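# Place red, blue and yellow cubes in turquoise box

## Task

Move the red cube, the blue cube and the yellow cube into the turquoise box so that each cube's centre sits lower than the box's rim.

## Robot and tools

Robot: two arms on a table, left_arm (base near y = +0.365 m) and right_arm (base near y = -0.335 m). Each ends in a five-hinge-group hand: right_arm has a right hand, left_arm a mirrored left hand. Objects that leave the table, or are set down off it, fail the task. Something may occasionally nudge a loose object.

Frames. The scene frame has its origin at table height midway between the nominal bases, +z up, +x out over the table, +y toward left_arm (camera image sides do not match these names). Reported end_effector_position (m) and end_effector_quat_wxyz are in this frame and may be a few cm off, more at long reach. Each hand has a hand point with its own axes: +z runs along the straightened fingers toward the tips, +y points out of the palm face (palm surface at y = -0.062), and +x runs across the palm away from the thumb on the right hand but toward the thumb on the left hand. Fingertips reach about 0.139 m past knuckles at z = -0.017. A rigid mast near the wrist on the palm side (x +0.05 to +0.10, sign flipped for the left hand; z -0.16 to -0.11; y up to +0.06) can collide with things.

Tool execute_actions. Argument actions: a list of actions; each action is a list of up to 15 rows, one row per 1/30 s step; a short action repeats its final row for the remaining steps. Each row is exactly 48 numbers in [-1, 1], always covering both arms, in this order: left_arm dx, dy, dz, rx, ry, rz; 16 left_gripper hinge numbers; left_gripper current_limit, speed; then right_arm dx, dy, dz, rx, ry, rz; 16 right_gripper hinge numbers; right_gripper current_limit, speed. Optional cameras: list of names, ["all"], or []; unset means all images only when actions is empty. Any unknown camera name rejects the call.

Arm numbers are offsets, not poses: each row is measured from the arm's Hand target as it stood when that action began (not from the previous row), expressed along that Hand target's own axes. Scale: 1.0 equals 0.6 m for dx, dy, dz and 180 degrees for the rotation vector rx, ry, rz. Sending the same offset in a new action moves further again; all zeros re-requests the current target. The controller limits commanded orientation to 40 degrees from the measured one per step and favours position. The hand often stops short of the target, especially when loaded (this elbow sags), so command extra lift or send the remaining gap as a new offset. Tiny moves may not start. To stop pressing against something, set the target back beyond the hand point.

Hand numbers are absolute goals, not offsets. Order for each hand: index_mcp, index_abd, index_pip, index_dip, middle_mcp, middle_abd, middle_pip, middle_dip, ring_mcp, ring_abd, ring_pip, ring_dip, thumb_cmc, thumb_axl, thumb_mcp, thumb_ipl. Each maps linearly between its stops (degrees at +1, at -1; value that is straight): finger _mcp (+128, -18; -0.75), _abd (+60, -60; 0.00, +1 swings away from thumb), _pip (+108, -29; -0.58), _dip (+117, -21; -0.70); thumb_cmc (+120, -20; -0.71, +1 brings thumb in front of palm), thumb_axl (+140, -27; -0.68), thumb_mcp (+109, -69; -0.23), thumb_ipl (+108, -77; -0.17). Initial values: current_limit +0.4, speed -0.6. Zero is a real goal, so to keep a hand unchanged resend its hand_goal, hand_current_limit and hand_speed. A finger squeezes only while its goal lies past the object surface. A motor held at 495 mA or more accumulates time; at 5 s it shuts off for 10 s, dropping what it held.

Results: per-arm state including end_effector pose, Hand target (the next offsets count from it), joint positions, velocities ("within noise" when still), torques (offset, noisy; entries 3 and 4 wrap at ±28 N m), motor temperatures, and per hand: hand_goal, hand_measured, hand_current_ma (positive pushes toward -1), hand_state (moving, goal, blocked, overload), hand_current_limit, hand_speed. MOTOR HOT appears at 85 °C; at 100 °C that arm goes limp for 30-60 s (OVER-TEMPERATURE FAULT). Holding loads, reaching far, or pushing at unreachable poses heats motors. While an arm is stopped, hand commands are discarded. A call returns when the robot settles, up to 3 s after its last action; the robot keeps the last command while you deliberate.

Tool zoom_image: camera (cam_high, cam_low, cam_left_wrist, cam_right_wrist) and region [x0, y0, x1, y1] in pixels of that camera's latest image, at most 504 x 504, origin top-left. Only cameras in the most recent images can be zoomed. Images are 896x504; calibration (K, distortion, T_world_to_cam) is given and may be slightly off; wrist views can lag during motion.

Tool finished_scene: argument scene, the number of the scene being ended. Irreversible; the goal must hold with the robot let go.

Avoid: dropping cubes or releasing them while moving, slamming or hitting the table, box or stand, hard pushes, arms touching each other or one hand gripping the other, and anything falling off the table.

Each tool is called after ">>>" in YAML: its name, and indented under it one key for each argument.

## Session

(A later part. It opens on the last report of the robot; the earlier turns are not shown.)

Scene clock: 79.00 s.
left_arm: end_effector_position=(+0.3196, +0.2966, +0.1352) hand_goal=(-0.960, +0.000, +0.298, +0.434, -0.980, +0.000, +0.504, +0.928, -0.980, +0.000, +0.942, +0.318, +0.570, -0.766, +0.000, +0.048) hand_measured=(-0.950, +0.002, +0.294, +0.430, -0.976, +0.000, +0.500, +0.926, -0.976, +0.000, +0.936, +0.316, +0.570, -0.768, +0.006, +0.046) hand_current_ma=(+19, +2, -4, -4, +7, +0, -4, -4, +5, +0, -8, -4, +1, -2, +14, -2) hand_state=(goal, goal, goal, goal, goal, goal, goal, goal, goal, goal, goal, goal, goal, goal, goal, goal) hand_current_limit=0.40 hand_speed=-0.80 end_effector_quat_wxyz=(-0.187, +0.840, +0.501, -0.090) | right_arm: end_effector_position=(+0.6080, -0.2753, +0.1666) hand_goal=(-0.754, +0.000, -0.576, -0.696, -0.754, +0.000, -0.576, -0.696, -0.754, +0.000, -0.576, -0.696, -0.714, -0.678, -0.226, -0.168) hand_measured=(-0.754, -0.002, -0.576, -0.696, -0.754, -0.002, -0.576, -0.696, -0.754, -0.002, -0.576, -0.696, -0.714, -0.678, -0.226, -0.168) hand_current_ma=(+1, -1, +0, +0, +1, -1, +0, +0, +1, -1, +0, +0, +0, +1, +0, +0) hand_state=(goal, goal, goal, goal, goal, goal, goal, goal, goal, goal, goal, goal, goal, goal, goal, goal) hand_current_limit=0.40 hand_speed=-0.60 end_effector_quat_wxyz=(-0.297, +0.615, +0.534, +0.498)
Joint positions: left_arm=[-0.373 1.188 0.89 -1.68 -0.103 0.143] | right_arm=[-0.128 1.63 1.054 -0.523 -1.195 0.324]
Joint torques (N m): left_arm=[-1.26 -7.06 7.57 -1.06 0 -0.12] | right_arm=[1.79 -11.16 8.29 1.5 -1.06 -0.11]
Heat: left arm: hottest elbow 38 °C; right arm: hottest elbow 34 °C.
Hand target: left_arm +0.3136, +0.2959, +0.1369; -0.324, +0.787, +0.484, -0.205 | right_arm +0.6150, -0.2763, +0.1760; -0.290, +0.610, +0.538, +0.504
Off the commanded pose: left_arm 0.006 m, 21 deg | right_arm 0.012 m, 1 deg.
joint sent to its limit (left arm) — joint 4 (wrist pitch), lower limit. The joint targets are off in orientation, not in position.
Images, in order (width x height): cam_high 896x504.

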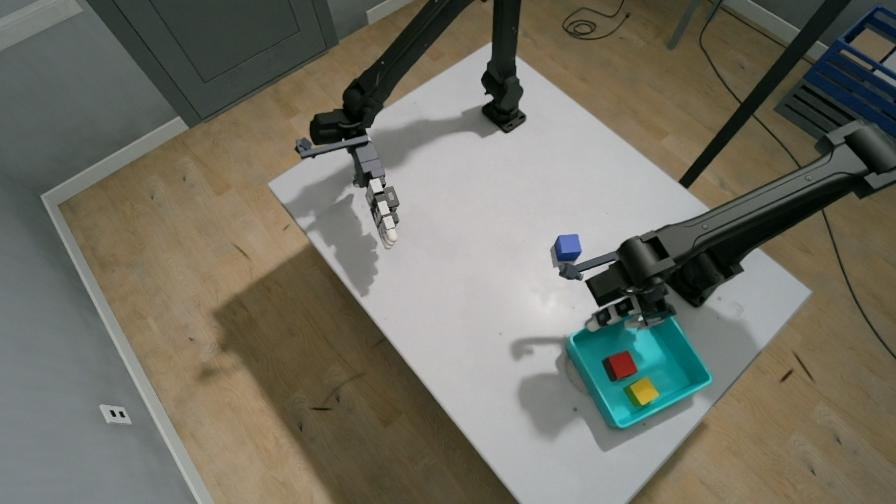

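>>> execute_actions:
  actions:
    - [[-0.0758,0.0012,-0.0012,0,0.00404,0.00406,-0.96,0,0.299,0.435,-0.98,0,0.504,0.928,-0.98,0,0.942,0.319,0.571,-0.766,0.0,0.049,0.4,-0.8,0,0,0,0,0,0,-0.754,0,-0.576,-0.696,-0.754,0,-0.576,-0.696,-0.754,0,-0.576,-0.696,-0.714,-0.678,-0.226,-0.168,0.4,-0.6]]
    - [[-0.0758,0.0021,-0.0021,0,0.00404,0.00406,-0.96,0,0.299,0.435,-0.98,0,0.504,0.928,-0.98,0,0.942,0.319,0.571,-0.766,0.0,0.049,0.4,-0.8,0,0,0,0,0,0,-0.754,0,-0.576,-0.696,-0.754,0,-0.576,-0.696,-0.754,0,-0.576,-0.696,-0.714,-0.678,-0.226,-0.168,0.4,-0.6]]
    - [[-0.0758,0.0032,-0.0032,0,0.00404,0.00406,-0.96,0,0.299,0.435,-0.98,0,0.504,0.928,-0.98,0,0.942,0.319,0.571,-0.766,0.0,0.049,0.4,-0.8,0,0,0,0,0,0,-0.754,0,-0.576,-0.696,-0.754,0,-0.576,-0.696,-0.754,0,-0.576,-0.696,-0.714,-0.678,-0.226,-0.168,0.4,-0.6]]
    - [[-0.0758,0.0218,0.0136,0,0.00404,0.00406,-0.96,0,0.299,0.435,-0.98,0,0.504,0.928,-0.98,0,0.942,0.319,0.571,-0.766,0.0,0.049,0.4,-0.8,0,0,0,0,0,0,-0.754,0,-0.576,-0.696,-0.754,0,-0.576,-0.696,-0.754,0,-0.576,-0.696,-0.714,-0.678,-0.226,-0.168,0.4,-0.6]]
    - [[-0.0758,0.0287,0.0185,0,0.00404,0.00406,-0.96,0,0.299,0.435,-0.98,0,0.504,0.928,-0.98,0,0.942,0.319,0.571,-0.766,0.0,0.049,0.4,-0.8,0,0,0,0,0,0,-0.754,0,-0.576,-0.696,-0.754,0,-0.576,-0.696,-0.754,0,-0.576,-0.696,-0.714,-0.678,-0.226,-0.168,0.4,-0.6]]
  cameras: ["cam_high","cam_left_wrist"]

>>> zoom_image:
  camera: "cam_high"
  region: [550, 280, 720, 440]

>>> zoom_image:
  camera: "cam_left_wrist"
  region: [100, 0, 420, 200]

Scene clock: 84.67 s.
left_arm: end_effector_position=(+0.2079, +0.1017, +0.0928) hand_goal=(-0.960, +0.000, +0.298, +0.434, -0.980, +0.000, +0.504, +0.928, -0.980, +0.000, +0.942, +0.318, +0.570, -0.766, +0.000, +0.048) hand_measured=(-0.952, +0.002, +0.294, +0.430, -0.976, +0.000, +0.500, +0.926, -0.976, +0.000, +0.936, +0.316, +0.570, -0.768, +0.006, +0.046) hand_current_ma=(+15, +2, -4, -4, +7, +0, -4, -4, +5, +0, -8, -4, +0, -2, +13, -2) hand_state=(goal, goal, goal, goal, goal, goal, goal, goal, goal, goal, goal, goal, goal, goal, goal, goal) hand_current_limit=0.40 hand_speed=-0.80 end_effector_quat_wxyz=(-0.262, +0.826, +0.470, -0.166) | right_arm: end_effector_position=(+0.6080, -0.2753, +0.1666) hand_goal=(-0.754, +0.000, -0.576, -0.696, -0.754, +0.000, -0.576, -0.696, -0.754, +0.000, -0.576, -0.696, -0.714, -0.678, -0.226, -0.168) hand_measured=(-0.754, -0.002, -0.576, -0.696, -0.754, -0.002, -0.576, -0.696, -0.754, -0.002, -0.576, -0.696, -0.714, -0.678, -0.226, -0.168) hand_current_ma=(+1, -1, +0, +0, +1, -1, +0, +0, +1, -1, +0, +0, +0, +1, +0, +0) hand_state=(goal, goal, goal, goal, goal, goal, goal, goal, goal, goal, goal, goal, goal, goal, goal, goal) hand_current_limit=0.40 hand_speed=-0.60 end_effector_quat_wxyz=(-0.297, +0.615, +0.534, +0.498)
Joint positions: left_arm=[-1.031 1.468 1.011 -1.685 0.287 -0.367] | right_arm=[-0.128 1.63 1.054 -0.523 -1.195 0.324]
Joint torques (N m): left_arm=[-0.32 -9.7 10.84 -1.1 0.3 -0.17] | right_arm=[1.03 -12.81 8.51 1.59 -1.03 -0.11]
Heat: left arm: hottest elbow 38 °C; right arm: hottest elbow 34 °C.
Hand target: left_arm +0.2162, +0.0896, +0.1039; -0.332, +0.808, +0.448, -0.190 | right_arm +0.6150, -0.2763, +0.1760; -0.290, +0.610, +0.538, +0.504
Off the commanded pose: left_arm 0.018 m, 9 deg | right_arm 0.012 m, 1 deg.
joint sent to its limit (left arm) — joint 4 (wrist pitch), lower limit. The joint targets are off in orientation, not in position.
camera_calibration:
cam_left_wrist: T_world_to_cam=[[-0.80244, -0.443806, 0.398907, 0.133898], [0.204175, 0.423941, 0.882376, -0.211738], [-0.560717, 0.7895, -0.249573, 0.186534], [0, 0, 0, 1]] pos_world=[0.255269, 0.00192012, 0.179974]
Images, in order (width x height): cam_high 896x504, cam_left_wrist 896x504.

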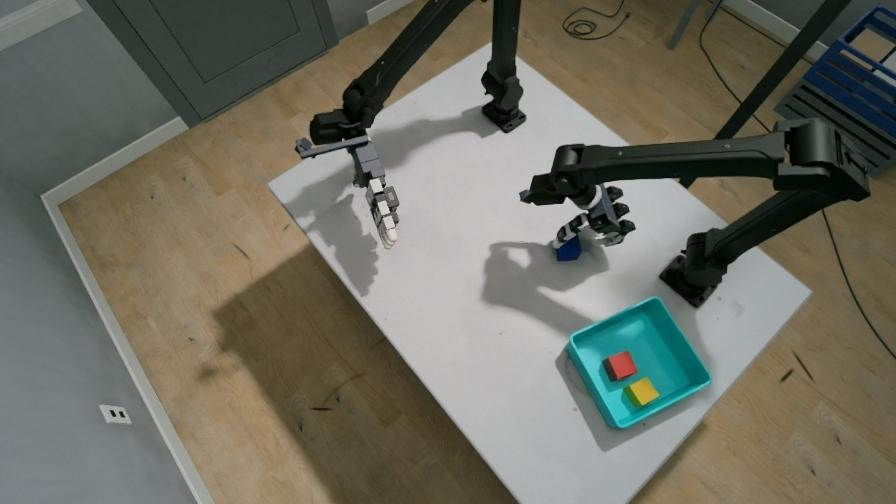

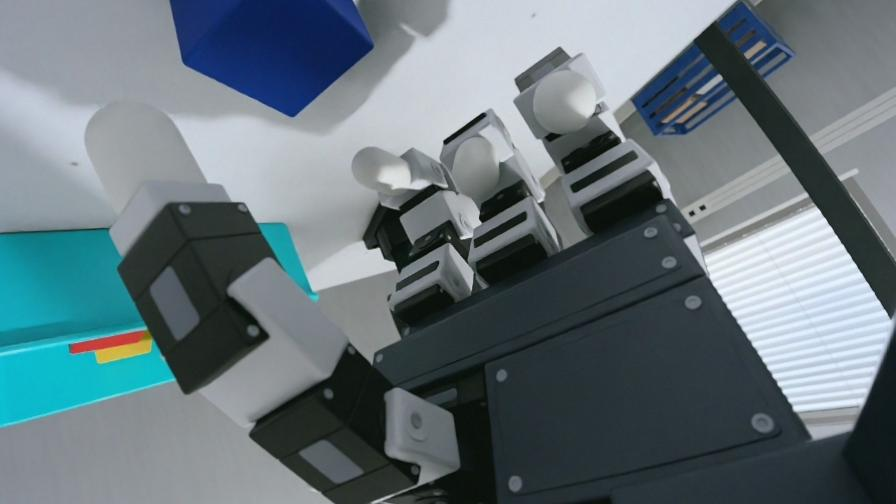

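Scaled by 2.965.

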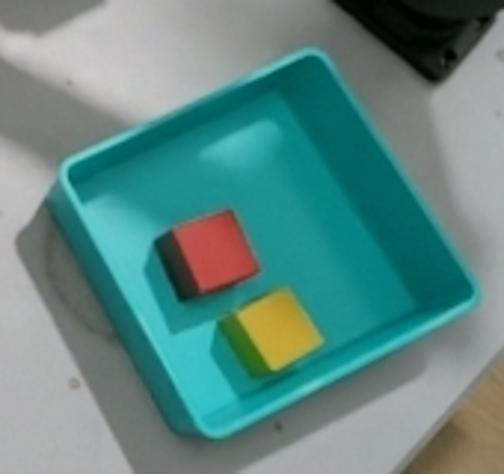

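Scaled by 1.575.

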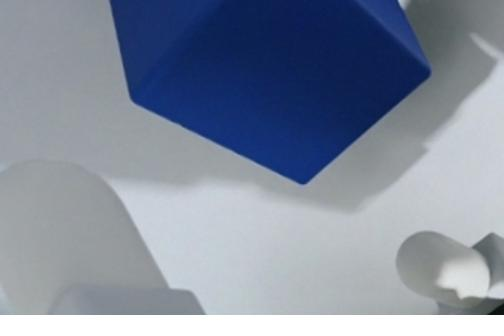

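>>> execute_actions:
  actions:
    - [[-0.0222,0.0224,0.013,0,0.0078,0.0079,-0.96,0,0.299,0.435,-0.98,0,0.504,0.928,-0.98,0,0.942,0.6,0.571,-0.766,-0.02,0.049,0.4,-0.8,0,0,0,0,0,0,-0.754,0,-0.576,-0.696,-0.754,0,-0.576,-0.696,-0.754,0,-0.576,-0.696,-0.714,-0.678,-0.226,-0.168,0.4,-0.6]]
  cameras: ["cam_left_wrist"]

>>> zoom_image:
  camera: "cam_left_wrist"
  region: [100, 0, 420, 200]

Scene clock: 85.83 s.
left_arm: end_effector_position=(+0.2073, +0.0909, +0.0808) hand_goal=(-0.960, +0.000, +0.298, +0.434, -0.980, +0.000, +0.504, +0.928, -0.980, +0.000, +0.942, +0.600, +0.570, -0.766, -0.020, +0.048) hand_measured=(-0.952, +0.002, +0.294, +0.430, -0.976, +0.000, +0.500, +0.926, -0.976, +0.000, +0.936, +0.596, +0.570, -0.768, -0.014, +0.046) hand_current_ma=(+15, +2, -4, -4, +7, +0, -4, -4, +5, +0, -8, -4, +0, -2, +13, -2) hand_state=(goal, goal, goal, goal, goal, goal, goal, goal, goal, goal, goal, goal, goal, goal, goal, goal) hand_current_limit=0.40 hand_speed=-0.80 end_effector_quat_wxyz=(-0.281, +0.825, +0.462, -0.165) | right_arm: end_effector_position=(+0.6080, -0.2753, +0.1666) hand_goal=(-0.754, +0.000, -0.576, -0.696, -0.754, +0.000, -0.576, -0.696, -0.754, +0.000, -0.576, -0.696, -0.714, -0.678, -0.226, -0.168) hand_measured=(-0.754, -0.002, -0.576, -0.696, -0.754, -0.002, -0.576, -0.696, -0.754, -0.002, -0.576, -0.696, -0.714, -0.678, -0.226, -0.168) hand_current_ma=(+1, -1, +0, +0, +1, -1, +0, +0, +1, -1, +0, +0, +0, +1, +0, +0) hand_state=(goal, goal, goal, goal, goal, goal, goal, goal, goal, goal, goal, goal, goal, goal, goal, goal) hand_current_limit=0.40 hand_speed=-0.60 end_effector_quat_wxyz=(-0.297, +0.615, +0.534, +0.498)
Joint positions: left_arm=[-1.05 1.531 1.038 -1.685 0.288 -0.368] | right_arm=[-0.128 1.63 1.054 -0.523 -1.195 0.324]
Joint torques (N m): left_arm=[-1.26 -9.58 10.21 -1.13 0.3 0.09] | right_arm=[1.14 -11.93 8.29 1.63 -1.06 -0.1]
Heat: left arm: hottest elbow 38 °C; right arm: hottest elbow 34 °C.
Hand target: left_arm +0.2124, +0.0761, +0.0889; -0.336, +0.816, +0.434, -0.184 | right_arm +0.6150, -0.2763, +0.1760; -0.290, +0.610, +0.538, +0.504
Off the commanded pose: left_arm 0.018 m, 7 deg | right_arm 0.012 m, 1 deg.
joint sent to its limit (left arm) — joint 4 (wrist pitch), lower limit. The joint targets are off in orientation, not in position.
camera_calibration:
cam_left_wrist: T_world_to_cam=[[-0.802538, -0.441326, 0.401452, 0.13305], [0.229558, 0.392664, 0.890572, -0.199551], [-0.550668, 0.806874, -0.213818, 0.185188], [0, 0, 0, 1]] pos_world=[0.254563, -0.0123487, 0.163898]
Images, in order (width x height): cam_left_wrist 896x504.

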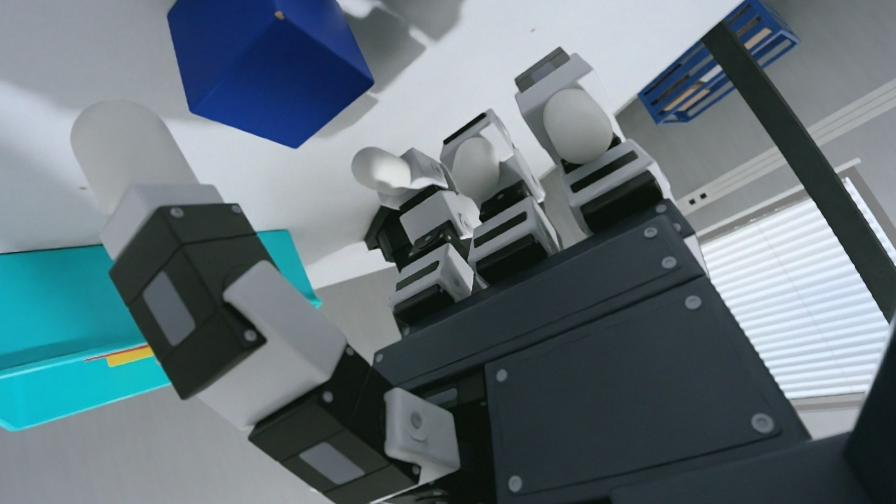

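Scaled by 1.575.

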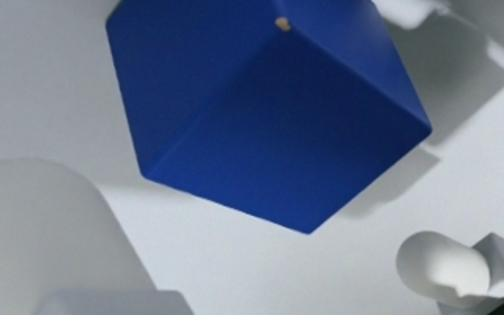

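>>> execute_actions:
  actions:
    - [[-0.0057,0.0329,0.0377,0,0,0,-0.96,0,0.299,0.435,-0.98,0,0.504,0.928,-0.98,0,0.942,0.6,0.571,-0.766,-0.02,0.049,0.4,-0.8,0,0,0,0,0,0,-0.754,0,-0.576,-0.696,-0.754,0,-0.576,-0.696,-0.754,0,-0.576,-0.696,-0.714,-0.678,-0.226,-0.168,0.4,-0.6]]
  cameras: ["cam_left_wrist"]

>>> zoom_image:
  camera: "cam_left_wrist"
  region: [100, 0, 420, 240]

Scene clock: 86.97 s.
left_arm: end_effector_position=(+0.2046, +0.0888, +0.0515) hand_goal=(-0.960, +0.000, +0.298, +0.434, -0.980, +0.000, +0.504, +0.928, -0.980, +0.000, +0.942, +0.600, +0.570, -0.766, -0.020, +0.048) hand_measured=(-0.952, +0.002, +0.294, +0.430, -0.976, +0.000, +0.500, +0.926, -0.976, +0.000, +0.936, +0.596, +0.570, -0.768, -0.014, +0.046) hand_current_ma=(+15, +2, -4, -4, +7, +0, -4, -4, +5, +0, -8, -4, +0, -2, +11, -2) hand_state=(goal, goal, goal, goal, goal, goal, goal, goal, goal, goal, goal, goal, goal, goal, goal, goal) hand_current_limit=0.40 hand_speed=-0.80 end_effector_quat_wxyz=(-0.322, +0.814, +0.451, -0.175) | right_arm: end_effector_position=(+0.6080, -0.2753, +0.1666) hand_goal=(-0.754, +0.000, -0.576, -0.696, -0.754, +0.000, -0.576, -0.696, -0.754, +0.000, -0.576, -0.696, -0.714, -0.678, -0.226, -0.168) hand_measured=(-0.754, -0.002, -0.576, -0.696, -0.754, -0.002, -0.576, -0.696, -0.754, -0.002, -0.576, -0.696, -0.714, -0.678, -0.226, -0.168) hand_current_ma=(+1, -1, +0, +0, +1, -1, +0, +0, +1, -1, +0, +0, +0, +1, +0, +0) hand_state=(goal, goal, goal, goal, goal, goal, goal, goal, goal, goal, goal, goal, goal, goal, goal, goal) hand_current_limit=0.40 hand_speed=-0.60 end_effector_quat_wxyz=(-0.297, +0.615, +0.534, +0.498)
Joint positions: left_arm=[-1.05 1.636 1.051 -1.685 0.296 -0.34] | right_arm=[-0.128 1.63 1.054 -0.523 -1.195 0.324]
Joint torques (N m): left_arm=[-1.2 -10.93 9.29 -1.31 0.28 0.11] | right_arm=[2.49 -10.99 8.47 1.78 -1.06 -0.12]
Heat: left arm: hottest elbow 38 °C; right arm: hottest elbow 34 °C.
Hand target: left_arm +0.2086, +0.0742, +0.0589; -0.336, +0.816, +0.434, -0.184 | right_arm +0.6150, -0.2763, +0.1760; -0.290, +0.610, +0.538, +0.504
Off the commanded pose: left_arm 0.017 m, 3 deg | right_arm 0.012 m, 1 deg.
joint sent to its limit (left arm) — joint 4 (wrist pitch), lower limit. The joint targets are off in orientation, not in position.
camera_calibration:
cam_left_wrist: T_world_to_cam=[[-0.783143, -0.453049, 0.42595, 0.137432], [0.292825, 0.335602, 0.895335, -0.180187], [-0.54858, 0.825904, -0.13016, 0.17271], [0, 0, 0, 1]] pos_world=[0.255138, -0.0199074, 0.125269]
Images, in order (width x height): cam_left_wrist 896x504.

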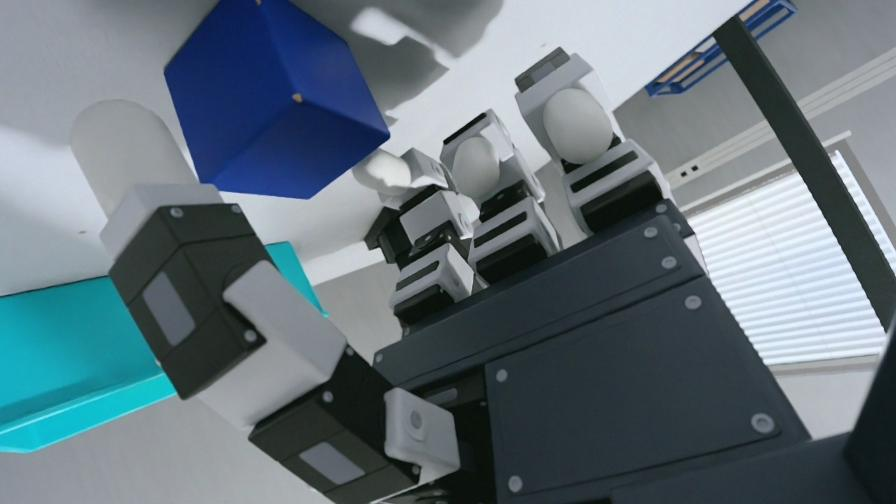

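Scaled by 1.575.

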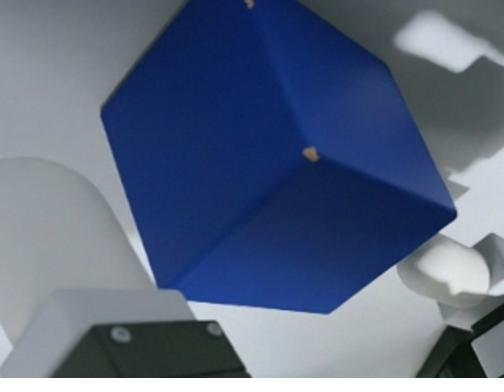

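>>> execute_actions:
  actions:
    - [[0,0.0271,0.0271,0,0,0,-0.93,0,0.299,0.435,-0.98,0,0.504,0.928,-0.98,0,0.942,0.6,0.571,-0.766,0.03,0.049,0.4,-0.8,0,0,0,0,0,0,-0.754,0,-0.576,-0.696,-0.754,0,-0.576,-0.696,-0.754,0,-0.576,-0.696,-0.714,-0.678,-0.226,-0.168,0.4,-0.6]]
  cameras: ["cam_left_wrist"]

Scene clock: 87.90 s.
left_arm: end_effector_position=(+0.2027, +0.0879, +0.0323) hand_goal=(-0.930, +0.000, +0.298, +0.434, -0.980, +0.000, +0.504, +0.928, -0.980, +0.000, +0.942, +0.600, +0.570, -0.766, +0.030, +0.048) hand_measured=(-0.926, +0.002, +0.296, +0.430, -0.976, +0.000, +0.500, +0.926, -0.976, +0.000, +0.936, +0.596, +0.570, -0.768, +0.030, +0.046) hand_current_ma=(+6, +2, -4, -4, +7, +0, -4, -4, +5, +0, -7, -4, +0, -2, -1, -2) hand_state=(goal, goal, goal, goal, goal, goal, goal, goal, goal, goal, goal, goal, goal, goal, goal, goal) hand_current_limit=0.40 hand_speed=-0.80 end_effector_quat_wxyz=(-0.346, +0.808, +0.440, -0.182) | right_arm: end_effector_position=(+0.6080, -0.2753, +0.1666) hand_goal=(-0.754, +0.000, -0.576, -0.696, -0.754, +0.000, -0.576, -0.696, -0.754, +0.000, -0.576, -0.696, -0.714, -0.678, -0.226, -0.168) hand_measured=(-0.754, -0.002, -0.576, -0.696, -0.754, -0.002, -0.576, -0.696, -0.754, -0.002, -0.576, -0.696, -0.714, -0.678, -0.226, -0.168) hand_current_ma=(+1, -1, +0, +0, +1, -1, +0, +0, +1, -1, +0, +0, +0, +1, +0, +0) hand_state=(goal, goal, goal, goal, goal, goal, goal, goal, goal, goal, goal, goal, goal, goal, goal, goal) hand_current_limit=0.40 hand_speed=-0.60 end_effector_quat_wxyz=(-0.297, +0.615, +0.534, +0.498)
Joint positions: left_arm=[-1.05 1.705 1.06 -1.685 0.298 -0.315] | right_arm=[-0.128 1.63 1.054 -0.523 -1.195 0.324]
Joint torques (N m): left_arm=[-0.79 -11.16 8.77 -1.42 0.27 0.11] | right_arm=[1.79 -11.52 8.46 1.7 -1.07 -0.15]
Heat: left arm: hottest elbow 38 °C; right arm: hottest elbow 34 °C.
Hand target: left_arm +0.2085, +0.0740, +0.0359; -0.336, +0.816, +0.434, -0.184 | right_arm +0.6150, -0.2763, +0.1760; -0.290, +0.610, +0.538, +0.504
Off the commanded pose: left_arm 0.016 m, 2 deg | right_arm 0.012 m, 1 deg.
camera_calibration:
cam_left_wrist: T_world_to_cam=[[-0.772671, -0.45448, 0.4432, 0.141196], [0.335898, 0.299712, 0.892942, -0.167609], [-0.538657, 0.838821, -0.0789194, 0.165093], [0, 0, 0, 1]] pos_world=[0.254326, -0.0240786, 0.100116]
Images, in order (width x height): cam_left_wrist 896x504.

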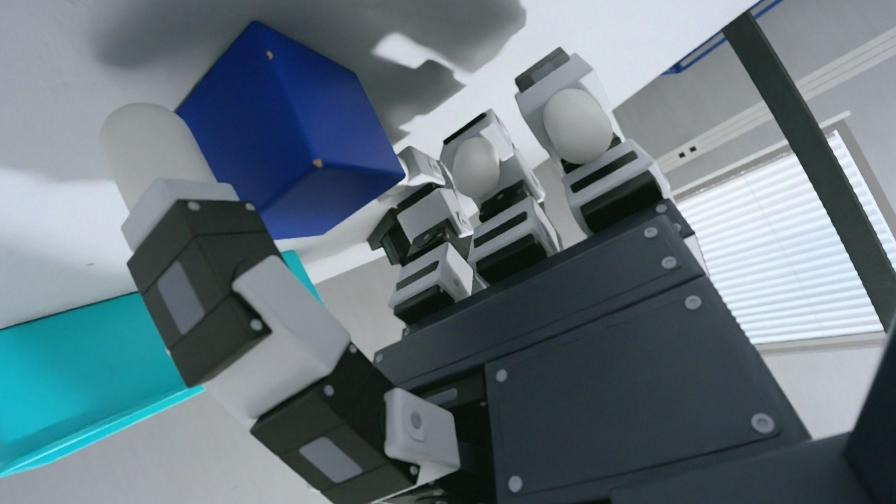

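>>> execute_actions:
  actions:
    - [[0,0,0,0,0,0,-0.86,0,0.299,0.435,-0.98,0,0.504,0.928,-0.98,0,0.942,0.6,0.571,-0.766,0.13,0.049,0.4,-0.82,0,0,0,0,0,0,-0.754,0,-0.576,-0.696,-0.754,0,-0.576,-0.696,-0.754,0,-0.576,-0.696,-0.714,-0.678,-0.226,-0.168,0.4,-0.6]]
    - [[0,0,0,0,0,0,-0.82,0,0.305,0.435,-0.98,0,0.504,0.928,-0.98,0,0.942,0.6,0.571,-0.766,0.22,0.049,0.4,-0.85,0,0,0,0,0,0,-0.754,0,-0.576,-0.696,-0.754,0,-0.576,-0.696,-0.754,0,-0.576,-0.696,-0.714,-0.678,-0.226,-0.168,0.4,-0.6]]
    - [[0,0,0,0,0,0,-0.78,0,0.33,0.435,-0.98,0,0.504,0.928,-0.98,0,0.942,0.6,0.571,-0.766,0.37,0.049,0.5,-0.85,0,0,0,0,0,0,-0.754,0,-0.576,-0.696,-0.754,0,-0.576,-0.696,-0.754,0,-0.576,-0.696,-0.714,-0.678,-0.226,-0.168,0.4,-0.6]]
  cameras: ["cam_left_wrist"]

Scene clock: 89.87 s.
left_arm: end_effector_position=(+0.2026, +0.0878, +0.0323) hand_goal=(-0.780, +0.000, +0.330, +0.434, -0.980, +0.000, +0.504, +0.928, -0.980, +0.000, +0.942, +0.600, +0.570, -0.766, +0.370, +0.048) hand_measured=(-0.824, +0.002, +0.300, +0.432, -0.976, +0.000, +0.500, +0.926, -0.976, +0.000, +0.936, +0.596, +0.570, -0.768, +0.176, +0.030) hand_current_ma=(-128, +2, -71, -1, +7, +0, -4, -4, +5, +0, -7, -4, +0, -2, -412, -57) hand_state=(blocked, goal, blocked, goal, goal, goal, goal, goal, goal, goal, goal, goal, goal, goal, blocked, goal) hand_current_limit=0.50 hand_speed=-0.85 end_effector_quat_wxyz=(-0.346, +0.809, +0.439, -0.182) | right_arm: end_effector_position=(+0.6080, -0.2753, +0.1666) hand_goal=(-0.754, +0.000, -0.576, -0.696, -0.754, +0.000, -0.576, -0.696, -0.754, +0.000, -0.576, -0.696, -0.714, -0.678, -0.226, -0.168) hand_measured=(-0.754, -0.002, -0.576, -0.696, -0.754, -0.002, -0.576, -0.696, -0.754, -0.002, -0.576, -0.696, -0.714, -0.678, -0.226, -0.168) hand_current_ma=(+1, -1, +0, +0, +1, -1, +0, +0, +1, -1, +0, +0, +0, +1, +0, +0) hand_state=(goal, goal, goal, goal, goal, goal, goal, goal, goal, goal, goal, goal, goal, goal, goal, goal) hand_current_limit=0.40 hand_speed=-0.60 end_effector_quat_wxyz=(-0.297, +0.615, +0.534, +0.498)
Joint positions: left_arm=[-1.05 1.705 1.06 -1.685 0.298 -0.313] | right_arm=[-0.128 1.63 1.054 -0.523 -1.195 0.324]
Joint torques (N m): left_arm=[-0.5 -10.81 8.76 -1.35 0.26 0.07] | right_arm=[2.32 -10.93 8.16 1.43 -1.12 -0.13]
Heat: left arm: hottest elbow 38 °C; right arm: hottest elbow 34 °C.
Hand target: left_arm +0.2085, +0.0740, +0.0359; -0.336, +0.816, +0.434, -0.184 | right_arm +0.6150, -0.2763, +0.1760; -0.290, +0.610, +0.538, +0.504
Off the commanded pose: left_arm 0.015 m, 2 deg | right_arm 0.012 m, 1 deg.
camera_calibration:
cam_left_wrist: T_world_to_cam=[[-0.772945, -0.452948, 0.444291, 0.140994], [0.337001, 0.300217, 0.892357, -0.167721], [-0.537574, 0.839469, -0.0794078, 0.164858], [0, 0, 0, 1]] pos_world=[0.254126, -0.0241778, 0.100116]
Images, in order (width x height): cam_left_wrist 896x504.

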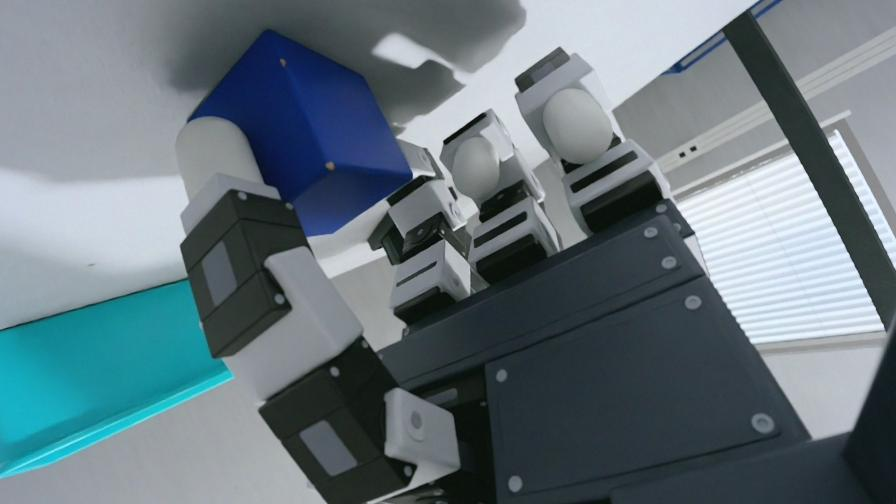

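>>> execute_actions:
  actions:
    - [[-0.0029,-0.0194,-0.0278,0,0,0,-0.78,0,0.33,0.435,-0.98,0,0.504,0.928,-0.98,0,0.942,0.6,0.571,-0.766,0.37,0.049,0.5,-0.85,0,0,0,0,0,0,-0.754,0,-0.576,-0.696,-0.754,0,-0.576,-0.696,-0.754,0,-0.576,-0.696,-0.714,-0.678,-0.226,-0.168,0.4,-0.6]]
    - [[0,-0.0471,-0.0471,0,0,0,-0.78,0,0.33,0.435,-0.98,0,0.504,0.928,-0.98,0,0.942,0.6,0.571,-0.766,0.37,0.049,0.5,-0.85,0,0,0,0,0,0,-0.754,0,-0.576,-0.696,-0.754,0,-0.576,-0.696,-0.754,0,-0.576,-0.696,-0.714,-0.678,-0.226,-0.168,0.4,-0.6]]
  cameras: ["cam_left_wrist"]

Scene clock: 92.73 s.
left_arm: end_effector_position=(+0.2079, +0.0790, +0.0889) hand_goal=(-0.780, +0.000, +0.330, +0.434, -0.980, +0.000, +0.504, +0.928, -0.980, +0.000, +0.942, +0.600, +0.570, -0.766, +0.370, +0.048) hand_measured=(-0.824, +0.002, +0.300, +0.430, -0.976, +0.000, +0.500, +0.926, -0.976, +0.000, +0.936, +0.596, +0.572, -0.768, +0.178, +0.028) hand_current_ma=(-128, +2, -71, -5, +7, +0, -4, -4, +5, +0, -7, -4, +1, -2, -413, -60) hand_state=(blocked, goal, blocked, goal, goal, goal, goal, goal, goal, goal, goal, goal, goal, goal, blocked, goal) hand_current_limit=0.50 hand_speed=-0.85 end_effector_quat_wxyz=(-0.266, +0.833, +0.455, -0.169) | right_arm: end_effector_position=(+0.6080, -0.2753, +0.1666) hand_goal=(-0.754, +0.000, -0.576, -0.696, -0.754, +0.000, -0.576, -0.696, -0.754, +0.000, -0.576, -0.696, -0.714, -0.678, -0.226, -0.168) hand_measured=(-0.754, -0.002, -0.576, -0.696, -0.754, -0.002, -0.576, -0.696, -0.754, -0.002, -0.576, -0.696, -0.714, -0.678, -0.226, -0.168) hand_current_ma=(+1, -1, +0, +0, +1, -1, +0, +0, +1, -1, +0, +0, +0, +1, +0, +0) hand_state=(goal, goal, goal, goal, goal, goal, goal, goal, goal, goal, goal, goal, goal, goal, goal, goal) hand_current_limit=0.40 hand_speed=-0.60 end_effector_quat_wxyz=(-0.297, +0.615, +0.534, +0.498)
Joint positions: left_arm=[-1.061 1.523 1.06 -1.685 0.298 -0.36] | right_arm=[-0.128 1.63 1.054 -0.523 -1.195 0.324]
Joint torques (N m): left_arm=[-1.14 -9.47 9.31 -1.07 0.15 -0.2] | right_arm=[1.61 -10.87 8.21 1.66 -1.06 -0.1]
Heat: left arm: hottest elbow 38 °C; right arm: hottest elbow 35 °C.
Hand target: left_arm +0.2108, +0.0710, +0.0959; -0.336, +0.816, +0.434, -0.184 | right_arm +0.6150, -0.2763, +0.1760; -0.290, +0.610, +0.538, +0.504
Off the commanded pose: left_arm 0.011 m, 9 deg | right_arm 0.012 m, 1 deg.
joint sent to its limit (left arm) — joint 4 (wrist pitch), lower limit. The joint targets are off in orientation, not in position.
camera_calibration:
cam_left_wrist: T_world_to_cam=[[-0.810162, -0.418025, 0.410966, 0.123851], [0.228354, 0.42063, 0.878023, -0.203094], [-0.5399, 0.805187, -0.245321, 0.197541], [0, 0, 0, 1]] pos_world=[0.25337, -0.0218567, 0.175884]
Images, in order (width x height): cam_left_wrist 896x504.

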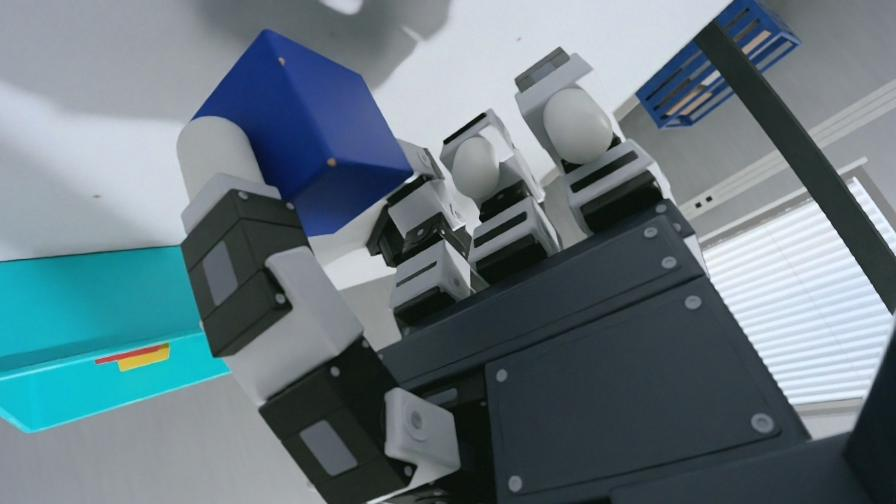

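>>> execute_actions:
  actions:
    - [[0.0695,-0.0097,-0.0279,0,-0.0364,-0.0366,-0.78,0,0.33,0.435,-0.98,0,0.504,0.928,-0.98,0,0.942,0.6,0.571,-0.766,0.37,0.049,0.5,-0.85,0,0,0,0,0,0,-0.754,0,-0.576,-0.696,-0.754,0,-0.576,-0.696,-0.754,0,-0.576,-0.696,-0.714,-0.678,-0.226,-0.168,0.4,-0.6]]
    - [[0.0675,-0.0083,-0.0293,0,-0.0364,-0.0366,-0.78,0,0.33,0.435,-0.98,0,0.504,0.928,-0.98,0,0.942,0.6,0.571,-0.766,0.37,0.049,0.5,-0.85,0,0,0,0,0,0,-0.754,0,-0.576,-0.696,-0.754,0,-0.576,-0.696,-0.754,0,-0.576,-0.696,-0.714,-0.678,-0.226,-0.168,0.4,-0.6]]
    - [[0.0653,-0.007,-0.0306,0,-0.0364,-0.0366,-0.78,0,0.33,0.435,-0.98,0,0.504,0.928,-0.98,0,0.942,0.6,0.571,-0.766,0.37,0.049,0.5,-0.85,0,0,0,0,0,0,-0.754,0,-0.576,-0.696,-0.754,0,-0.576,-0.696,-0.754,0,-0.576,-0.696,-0.714,-0.678,-0.226,-0.168,0.4,-0.6]]
    - [[0.063,0.013,-0.013,0,-0.0364,-0.0366,-0.78,0,0.33,0.435,-0.98,0,0.504,0.928,-0.98,0,0.942,0.6,0.571,-0.766,0.37,0.049,0.5,-0.85,0,0,0,0,0,0,-0.754,0,-0.576,-0.696,-0.754,0,-0.576,-0.696,-0.754,0,-0.576,-0.696,-0.714,-0.678,-0.226,-0.168,0.4,-0.6]]
    - [[0.0608,0.0141,-0.0141,0,-0.0364,-0.0366,-0.78,0,0.33,0.435,-0.98,0,0.504,0.928,-0.98,0,0.942,0.6,0.571,-0.766,0.37,0.049,0.5,-0.85,0,0,0,0,0,0,-0.754,0,-0.576,-0.696,-0.754,0,-0.576,-0.696,-0.754,0,-0.576,-0.696,-0.714,-0.678,-0.226,-0.168,0.4,-0.6]]
  cameras: ["cam_high","cam_left_wrist"]

Scene clock: 96.57 s.
left_arm: end_effector_position=(+0.3130, +0.2401, +0.1379) hand_goal=(-0.780, +0.000, +0.330, +0.434, -0.980, +0.000, +0.504, +0.928, -0.980, +0.000, +0.942, +0.600, +0.570, -0.766, +0.370, +0.048) hand_measured=(-0.824, +0.002, +0.300, +0.430, -0.976, +0.000, +0.500, +0.926, -0.976, +0.000, +0.936, +0.598, +0.572, -0.770, +0.178, +0.028) hand_current_ma=(-128, +2, -71, -5, +7, +0, -4, -4, +6, +0, -7, -4, +3, -6, -412, -63) hand_state=(blocked, goal, blocked, goal, goal, goal, goal, goal, goal, goal, goal, goal, goal, goal, blocked, goal) hand_current_limit=0.50 hand_speed=-0.85 end_effector_quat_wxyz=(-0.141, +0.583, +0.762, -0.243) | right_arm: end_effector_position=(+0.6080, -0.2753, +0.1666) hand_goal=(-0.754, +0.000, -0.576, -0.696, -0.754, +0.000, -0.576, -0.696, -0.754, +0.000, -0.576, -0.696, -0.714, -0.678, -0.226, -0.168) hand_measured=(-0.754, -0.002, -0.576, -0.696, -0.754, -0.002, -0.576, -0.696, -0.754, -0.002, -0.576, -0.696, -0.714, -0.678, -0.226, -0.168) hand_current_ma=(+1, -1, +0, +0, +1, -1, +0, +0, +1, -1, +0, +0, +0, +1, +0, +0) hand_state=(goal, goal, goal, goal, goal, goal, goal, goal, goal, goal, goal, goal, goal, goal, goal, goal) hand_current_limit=0.40 hand_speed=-0.60 end_effector_quat_wxyz=(-0.297, +0.615, +0.534, +0.498)
Joint positions: left_arm=[-0.442 1.32 1.012 -1.685 0.394 -0.578] | right_arm=[-0.128 1.63 1.054 -0.523 -1.195 0.324]
Joint torques (N m): left_arm=[-0.15 -9.17 7.72 -0.76 0.3 -0.14] | right_arm=[2.37 -11.75 8.2 1.55 -0.99 -0.07]
Heat: left arm: hottest elbow 38 °C; right arm: hottest elbow 35 °C.
Hand target: left_arm +0.3101, +0.2436, +0.1423; -0.239, +0.577, +0.720, -0.302 | right_arm +0.6150, -0.2763, +0.1760; -0.290, +0.610, +0.538, +0.504
Off the commanded pose: left_arm 0.006 m, 14 deg | right_arm 0.012 m, 1 deg.
joint sent to its limit (left arm) — joint 4 (wrist pitch), lower limit. The joint targets are off in orientation, not in position.
camera_calibration:
cam_left_wrist: T_world_to_cam=[[-0.257274, -0.879875, 0.399538, 0.19564], [-0.233286, 0.457779, 0.857914, -0.199459], [-0.937757, 0.127513, -0.323037, 0.434557], [0, 0, 0, 1]] pos_world=[0.411311, 0.208035, 0.233331]
Images, in order (width x height): cam_high 896x504, cam_left_wrist 896x504.

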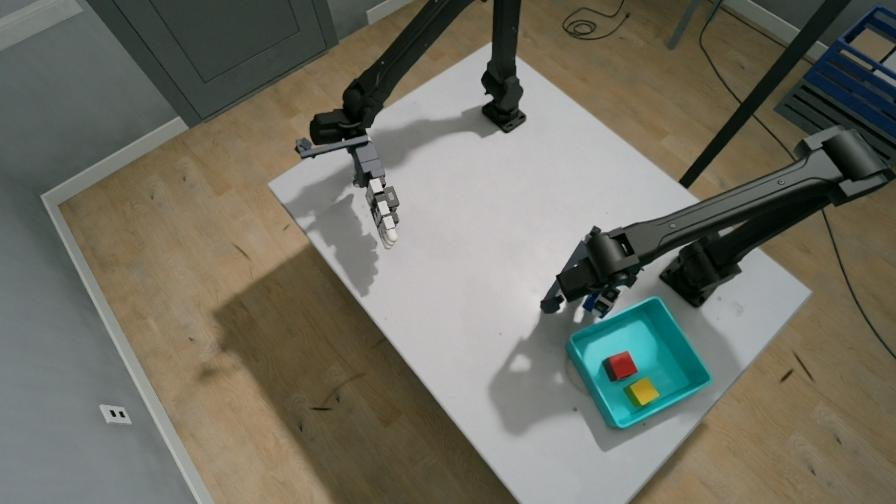

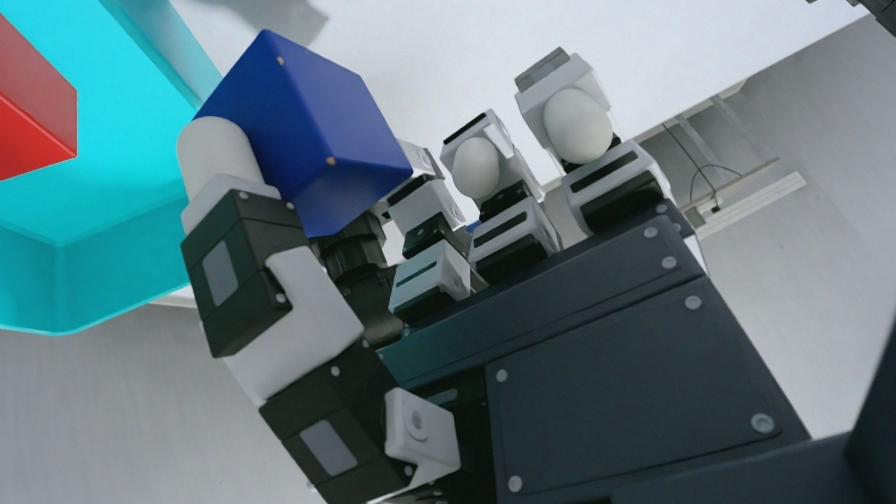

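>>> execute_actions:
  actions:
    - [[0.0585,0.0151,-0.0151,0,-0.0364,-0.0366,-0.78,0,0.33,0.435,-0.98,0,0.504,0.928,-0.98,0,0.942,0.6,0.571,-0.766,0.37,0.049,0.5,-0.85,0,0,0,0,0,0,-0.754,0,-0.576,-0.696,-0.754,0,-0.576,-0.696,-0.754,0,-0.576,-0.696,-0.714,-0.678,-0.226,-0.168,0.4,-0.6]]
    - [[0.0565,0.016,-0.016,0,-0.0364,-0.0366,-0.78,0,0.33,0.435,-0.98,0,0.504,0.928,-0.98,0,0.942,0.6,0.571,-0.766,0.37,0.049,0.5,-0.85,0,0,0,0,0,0,-0.754,0,-0.576,-0.696,-0.754,0,-0.576,-0.696,-0.754,0,-0.576,-0.696,-0.714,-0.678,-0.226,-0.168,0.4,-0.6]]
    - [[0.0542,0.0168,-0.0168,0,-0.0364,-0.0366,-0.78,0,0.33,0.435,-0.98,0,0.504,0.928,-0.98,0,0.942,0.6,0.571,-0.766,0.37,0.049,0.5,-0.85,0,0,0,0,0,0,-0.754,0,-0.576,-0.696,-0.754,0,-0.576,-0.696,-0.754,0,-0.576,-0.696,-0.714,-0.678,-0.226,-0.168,0.4,-0.6]]
    - [[0.0518,0.0174,-0.0174,0,-0.0364,-0.0366,-0.78,0,0.33,0.435,-0.98,0,0.504,0.928,-0.98,0,0.942,0.6,0.571,-0.766,0.37,0.049,0.5,-0.85,0,0,0,0,0,0,-0.754,0,-0.576,-0.696,-0.754,0,-0.576,-0.696,-0.754,0,-0.576,-0.696,-0.714,-0.678,-0.226,-0.168,0.4,-0.6]]
  cameras: ["cam_high","cam_left_wrist"]

>>> zoom_image:
  camera: "cam_high"
  region: [550, 280, 720, 440]

Scene clock: 99.20 s.
left_arm: end_effector_position=(+0.3056, +0.3835, +0.1378) hand_goal=(-0.780, +0.000, +0.330, +0.434, -0.980, +0.000, +0.504, +0.928, -0.980, +0.000, +0.942, +0.600, +0.570, -0.766, +0.370, +0.048) hand_measured=(-0.824, +0.002, +0.300, +0.430, -0.976, +0.000, +0.500, +0.926, -0.976, +0.000, +0.936, +0.598, +0.572, -0.770, +0.180, +0.028) hand_current_ma=(-128, +2, -71, -5, +7, +0, -4, -4, +6, +0, -7, -4, +4, -7, -413, -64) hand_state=(blocked, goal, blocked, goal, goal, goal, goal, goal, goal, goal, goal, goal, goal, goal, blocked, blocked) hand_current_limit=0.50 hand_speed=-0.85 end_effector_quat_wxyz=(-0.069, +0.308, +0.902, -0.294) | right_arm: end_effector_position=(+0.6080, -0.2753, +0.1666) hand_goal=(-0.754, +0.000, -0.576, -0.696, -0.754, +0.000, -0.576, -0.696, -0.754, +0.000, -0.576, -0.696, -0.714, -0.678, -0.226, -0.168) hand_measured=(-0.754, -0.002, -0.576, -0.696, -0.754, -0.002, -0.576, -0.696, -0.754, -0.002, -0.576, -0.696, -0.714, -0.678, -0.226, -0.168) hand_current_ma=(+1, -1, +0, +0, +1, -1, +0, +0, +1, -1, +0, +0, +0, +1, +0, +0) hand_state=(goal, goal, goal, goal, goal, goal, goal, goal, goal, goal, goal, goal, goal, goal, goal, goal) hand_current_limit=0.40 hand_speed=-0.60 end_effector_quat_wxyz=(-0.297, +0.615, +0.534, +0.498)
Joint positions: left_arm=[0.078 1.247 0.944 -1.685 0.465 -0.693] | right_arm=[-0.128 1.63 1.054 -0.523 -1.195 0.324]
Joint torques (N m): left_arm=[-0.21 -8.23 7.65 -0.83 0.4 -0.15] | right_arm=[1.55 -11.58 8.42 1.46 -1.06 -0.18]
Heat: left arm: hottest elbow 38 °C; right arm: hottest elbow 35 °C.
Hand target: left_arm +0.3010, +0.3857, +0.1416; -0.133, +0.316, +0.867, -0.362 | right_arm +0.6150, -0.2763, +0.1760; -0.290, +0.610, +0.538, +0.504
Off the commanded pose: left_arm 0.006 m, 11 deg | right_arm 0.012 m, 1 deg.
joint sent to its limit (left arm) — joint 4 (wrist pitch), lower limit. The joint targets are off in orientation, not in position.
camera_calibration:
cam_left_wrist: T_world_to_cam=[[0.337559, -0.846488, 0.411718, 0.123649], [-0.428436, 0.251294, 0.867925, -0.129332], [-0.838151, -0.469371, -0.277839, 0.60151], [0, 0, 0, 1]] pos_world=[0.407007, 0.419498, 0.228465]
Images, in order (width x height): cam_high 896x504, cam_left_wrist 896x504.

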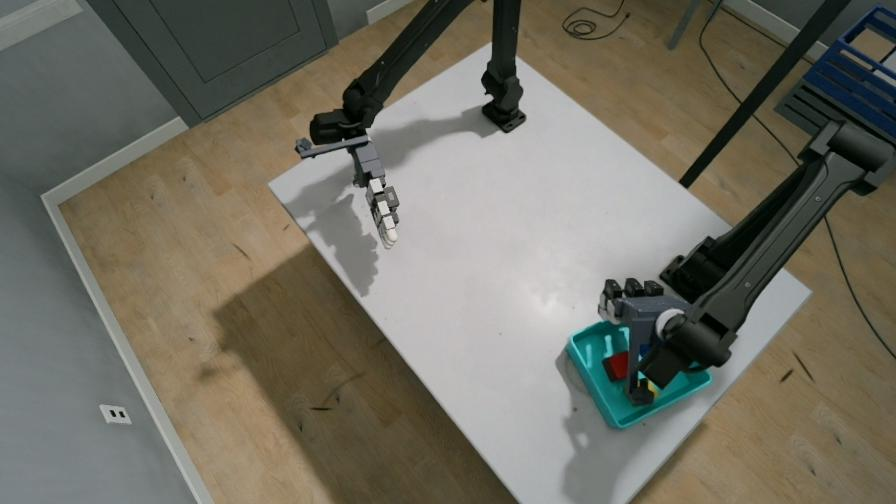

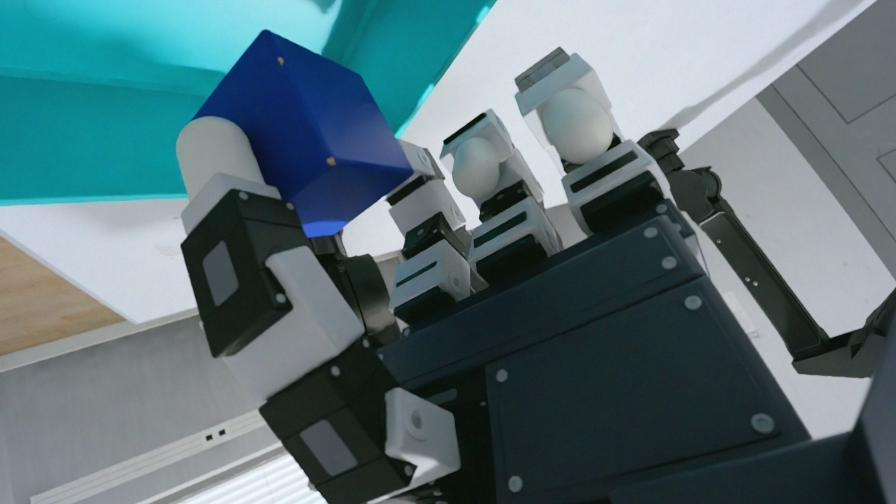

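Scaled by 2.965.

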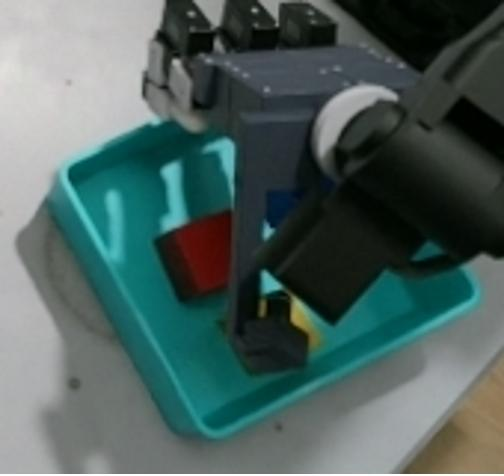

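>>> execute_actions:
  actions:
    - [[0.0488,0.0135,-0.0135,0,-0.0364,-0.0366,-0.78,0,0.33,0.435,-0.98,0,0.504,0.928,-0.98,0,0.942,0.6,0.571,-0.766,0.37,0.049,0.5,-0.85,0,0,0,0,0,0,-0.754,0,-0.576,-0.696,-0.754,0,-0.576,-0.696,-0.754,0,-0.576,-0.696,-0.714,-0.678,-0.226,-0.168,0.4,-0.6]]
    - [[0.0452,0.019,-0.019,0,-0.0364,-0.0366,-0.78,0,0.33,0.435,-0.98,0,0.504,0.928,-0.98,0,0.942,0.6,0.571,-0.766,0.37,0.049,0.5,-0.85,0,0,0,0,0,0,-0.754,0,-0.576,-0.696,-0.754,0,-0.576,-0.696,-0.754,0,-0.576,-0.696,-0.714,-0.678,-0.226,-0.168,0.4,-0.6]]
  cameras: ["cam_high","cam_left_wrist"]

>>> zoom_image:
  camera: "cam_high"
  region: [550, 280, 720, 440]

Scene clock: 101.50 s.
left_arm: end_effector_position=(+0.2762, +0.4399, +0.1380) hand_goal=(-0.780, +0.000, +0.330, +0.434, -0.980, +0.000, +0.504, +0.928, -0.980, +0.000, +0.942, +0.600, +0.570, -0.766, +0.370, +0.048) hand_measured=(-0.824, +0.002, +0.300, +0.430, -0.976, +0.000, +0.500, +0.926, -0.976, +0.000, +0.938, +0.598, +0.574, -0.770, +0.180, +0.028) hand_current_ma=(-128, +2, -71, -5, +7, +0, -4, -4, +6, +0, -7, -4, +4, -7, -413, -65) hand_state=(blocked, goal, blocked, goal, goal, goal, goal, goal, goal, goal, goal, goal, goal, goal, blocked, blocked) hand_current_limit=0.50 hand_speed=-0.85 end_effector_quat_wxyz=(-0.028, +0.159, +0.936, -0.312) | right_arm: end_effector_position=(+0.6080, -0.2753, +0.1666) hand_goal=(-0.754, +0.000, -0.576, -0.696, -0.754, +0.000, -0.576, -0.696, -0.754, +0.000, -0.576, -0.696, -0.714, -0.678, -0.226, -0.168) hand_measured=(-0.754, -0.002, -0.576, -0.696, -0.754, -0.002, -0.576, -0.696, -0.754, -0.002, -0.576, -0.696, -0.714, -0.678, -0.226, -0.168) hand_current_ma=(+1, -1, +0, +0, +1, -1, +0, +0, +1, -1, +0, +0, +0, +1, +0, +0) hand_state=(goal, goal, goal, goal, goal, goal, goal, goal, goal, goal, goal, goal, goal, goal, goal, goal) hand_current_limit=0.40 hand_speed=-0.60 end_effector_quat_wxyz=(-0.297, +0.615, +0.534, +0.498)
Joint positions: left_arm=[0.331 1.202 0.906 -1.685 0.501 -0.755] | right_arm=[-0.128 1.63 1.054 -0.523 -1.195 0.324]
Joint torques (N m): left_arm=[0.09 -7.47 7.66 -0.84 0.44 -0.19] | right_arm=[1.79 -12.75 8.31 1.35 -1.06 -0.11]
Heat: left arm: hottest elbow 38 °C; right arm: hottest elbow 35 °C.
Hand target: left_arm +0.2710, +0.4411, +0.1416; -0.074, +0.172, +0.907, -0.378 | right_arm +0.6150, -0.2763, +0.1760; -0.290, +0.610, +0.538, +0.504
Off the commanded pose: left_arm 0.006 m, 10 deg | right_arm 0.012 m, 1 deg.
joint sent to its limit (left arm) — joint 4 (wrist pitch), lower limit. The joint targets are off in orientation, not in position.
camera_calibration:
cam_left_wrist: T_world_to_cam=[[0.591819, -0.69078, 0.41542, 0.0420467], [-0.471709, 0.12111, 0.873397, -0.0878548], [-0.653637, -0.71285, -0.254172, 0.656312], [0, 0, 0, 1]] pos_world=[0.362664, 0.507537, 0.226081]
Images, in order (width x height): cam_high 896x504, cam_left_wrist 896x504.

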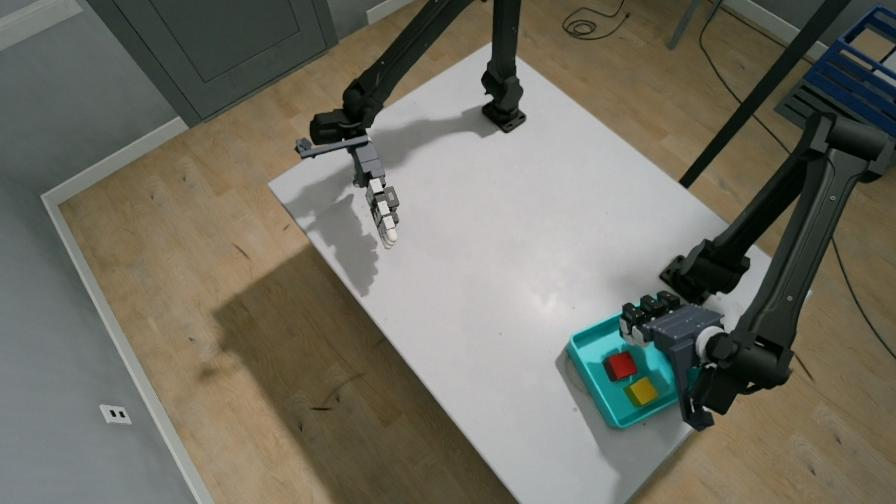

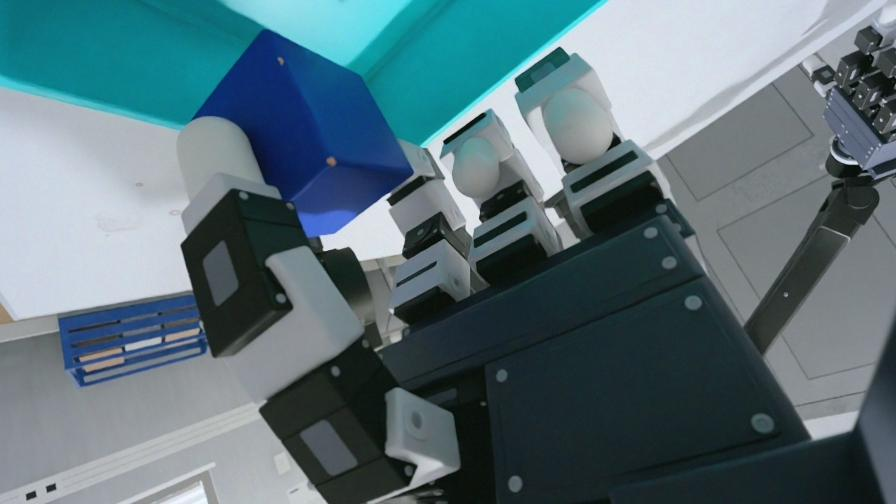

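Scaled by 2.965.

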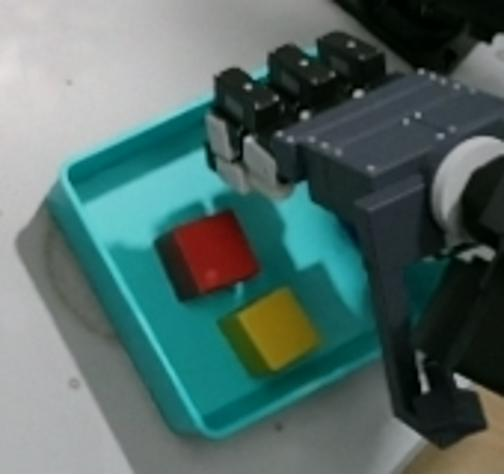

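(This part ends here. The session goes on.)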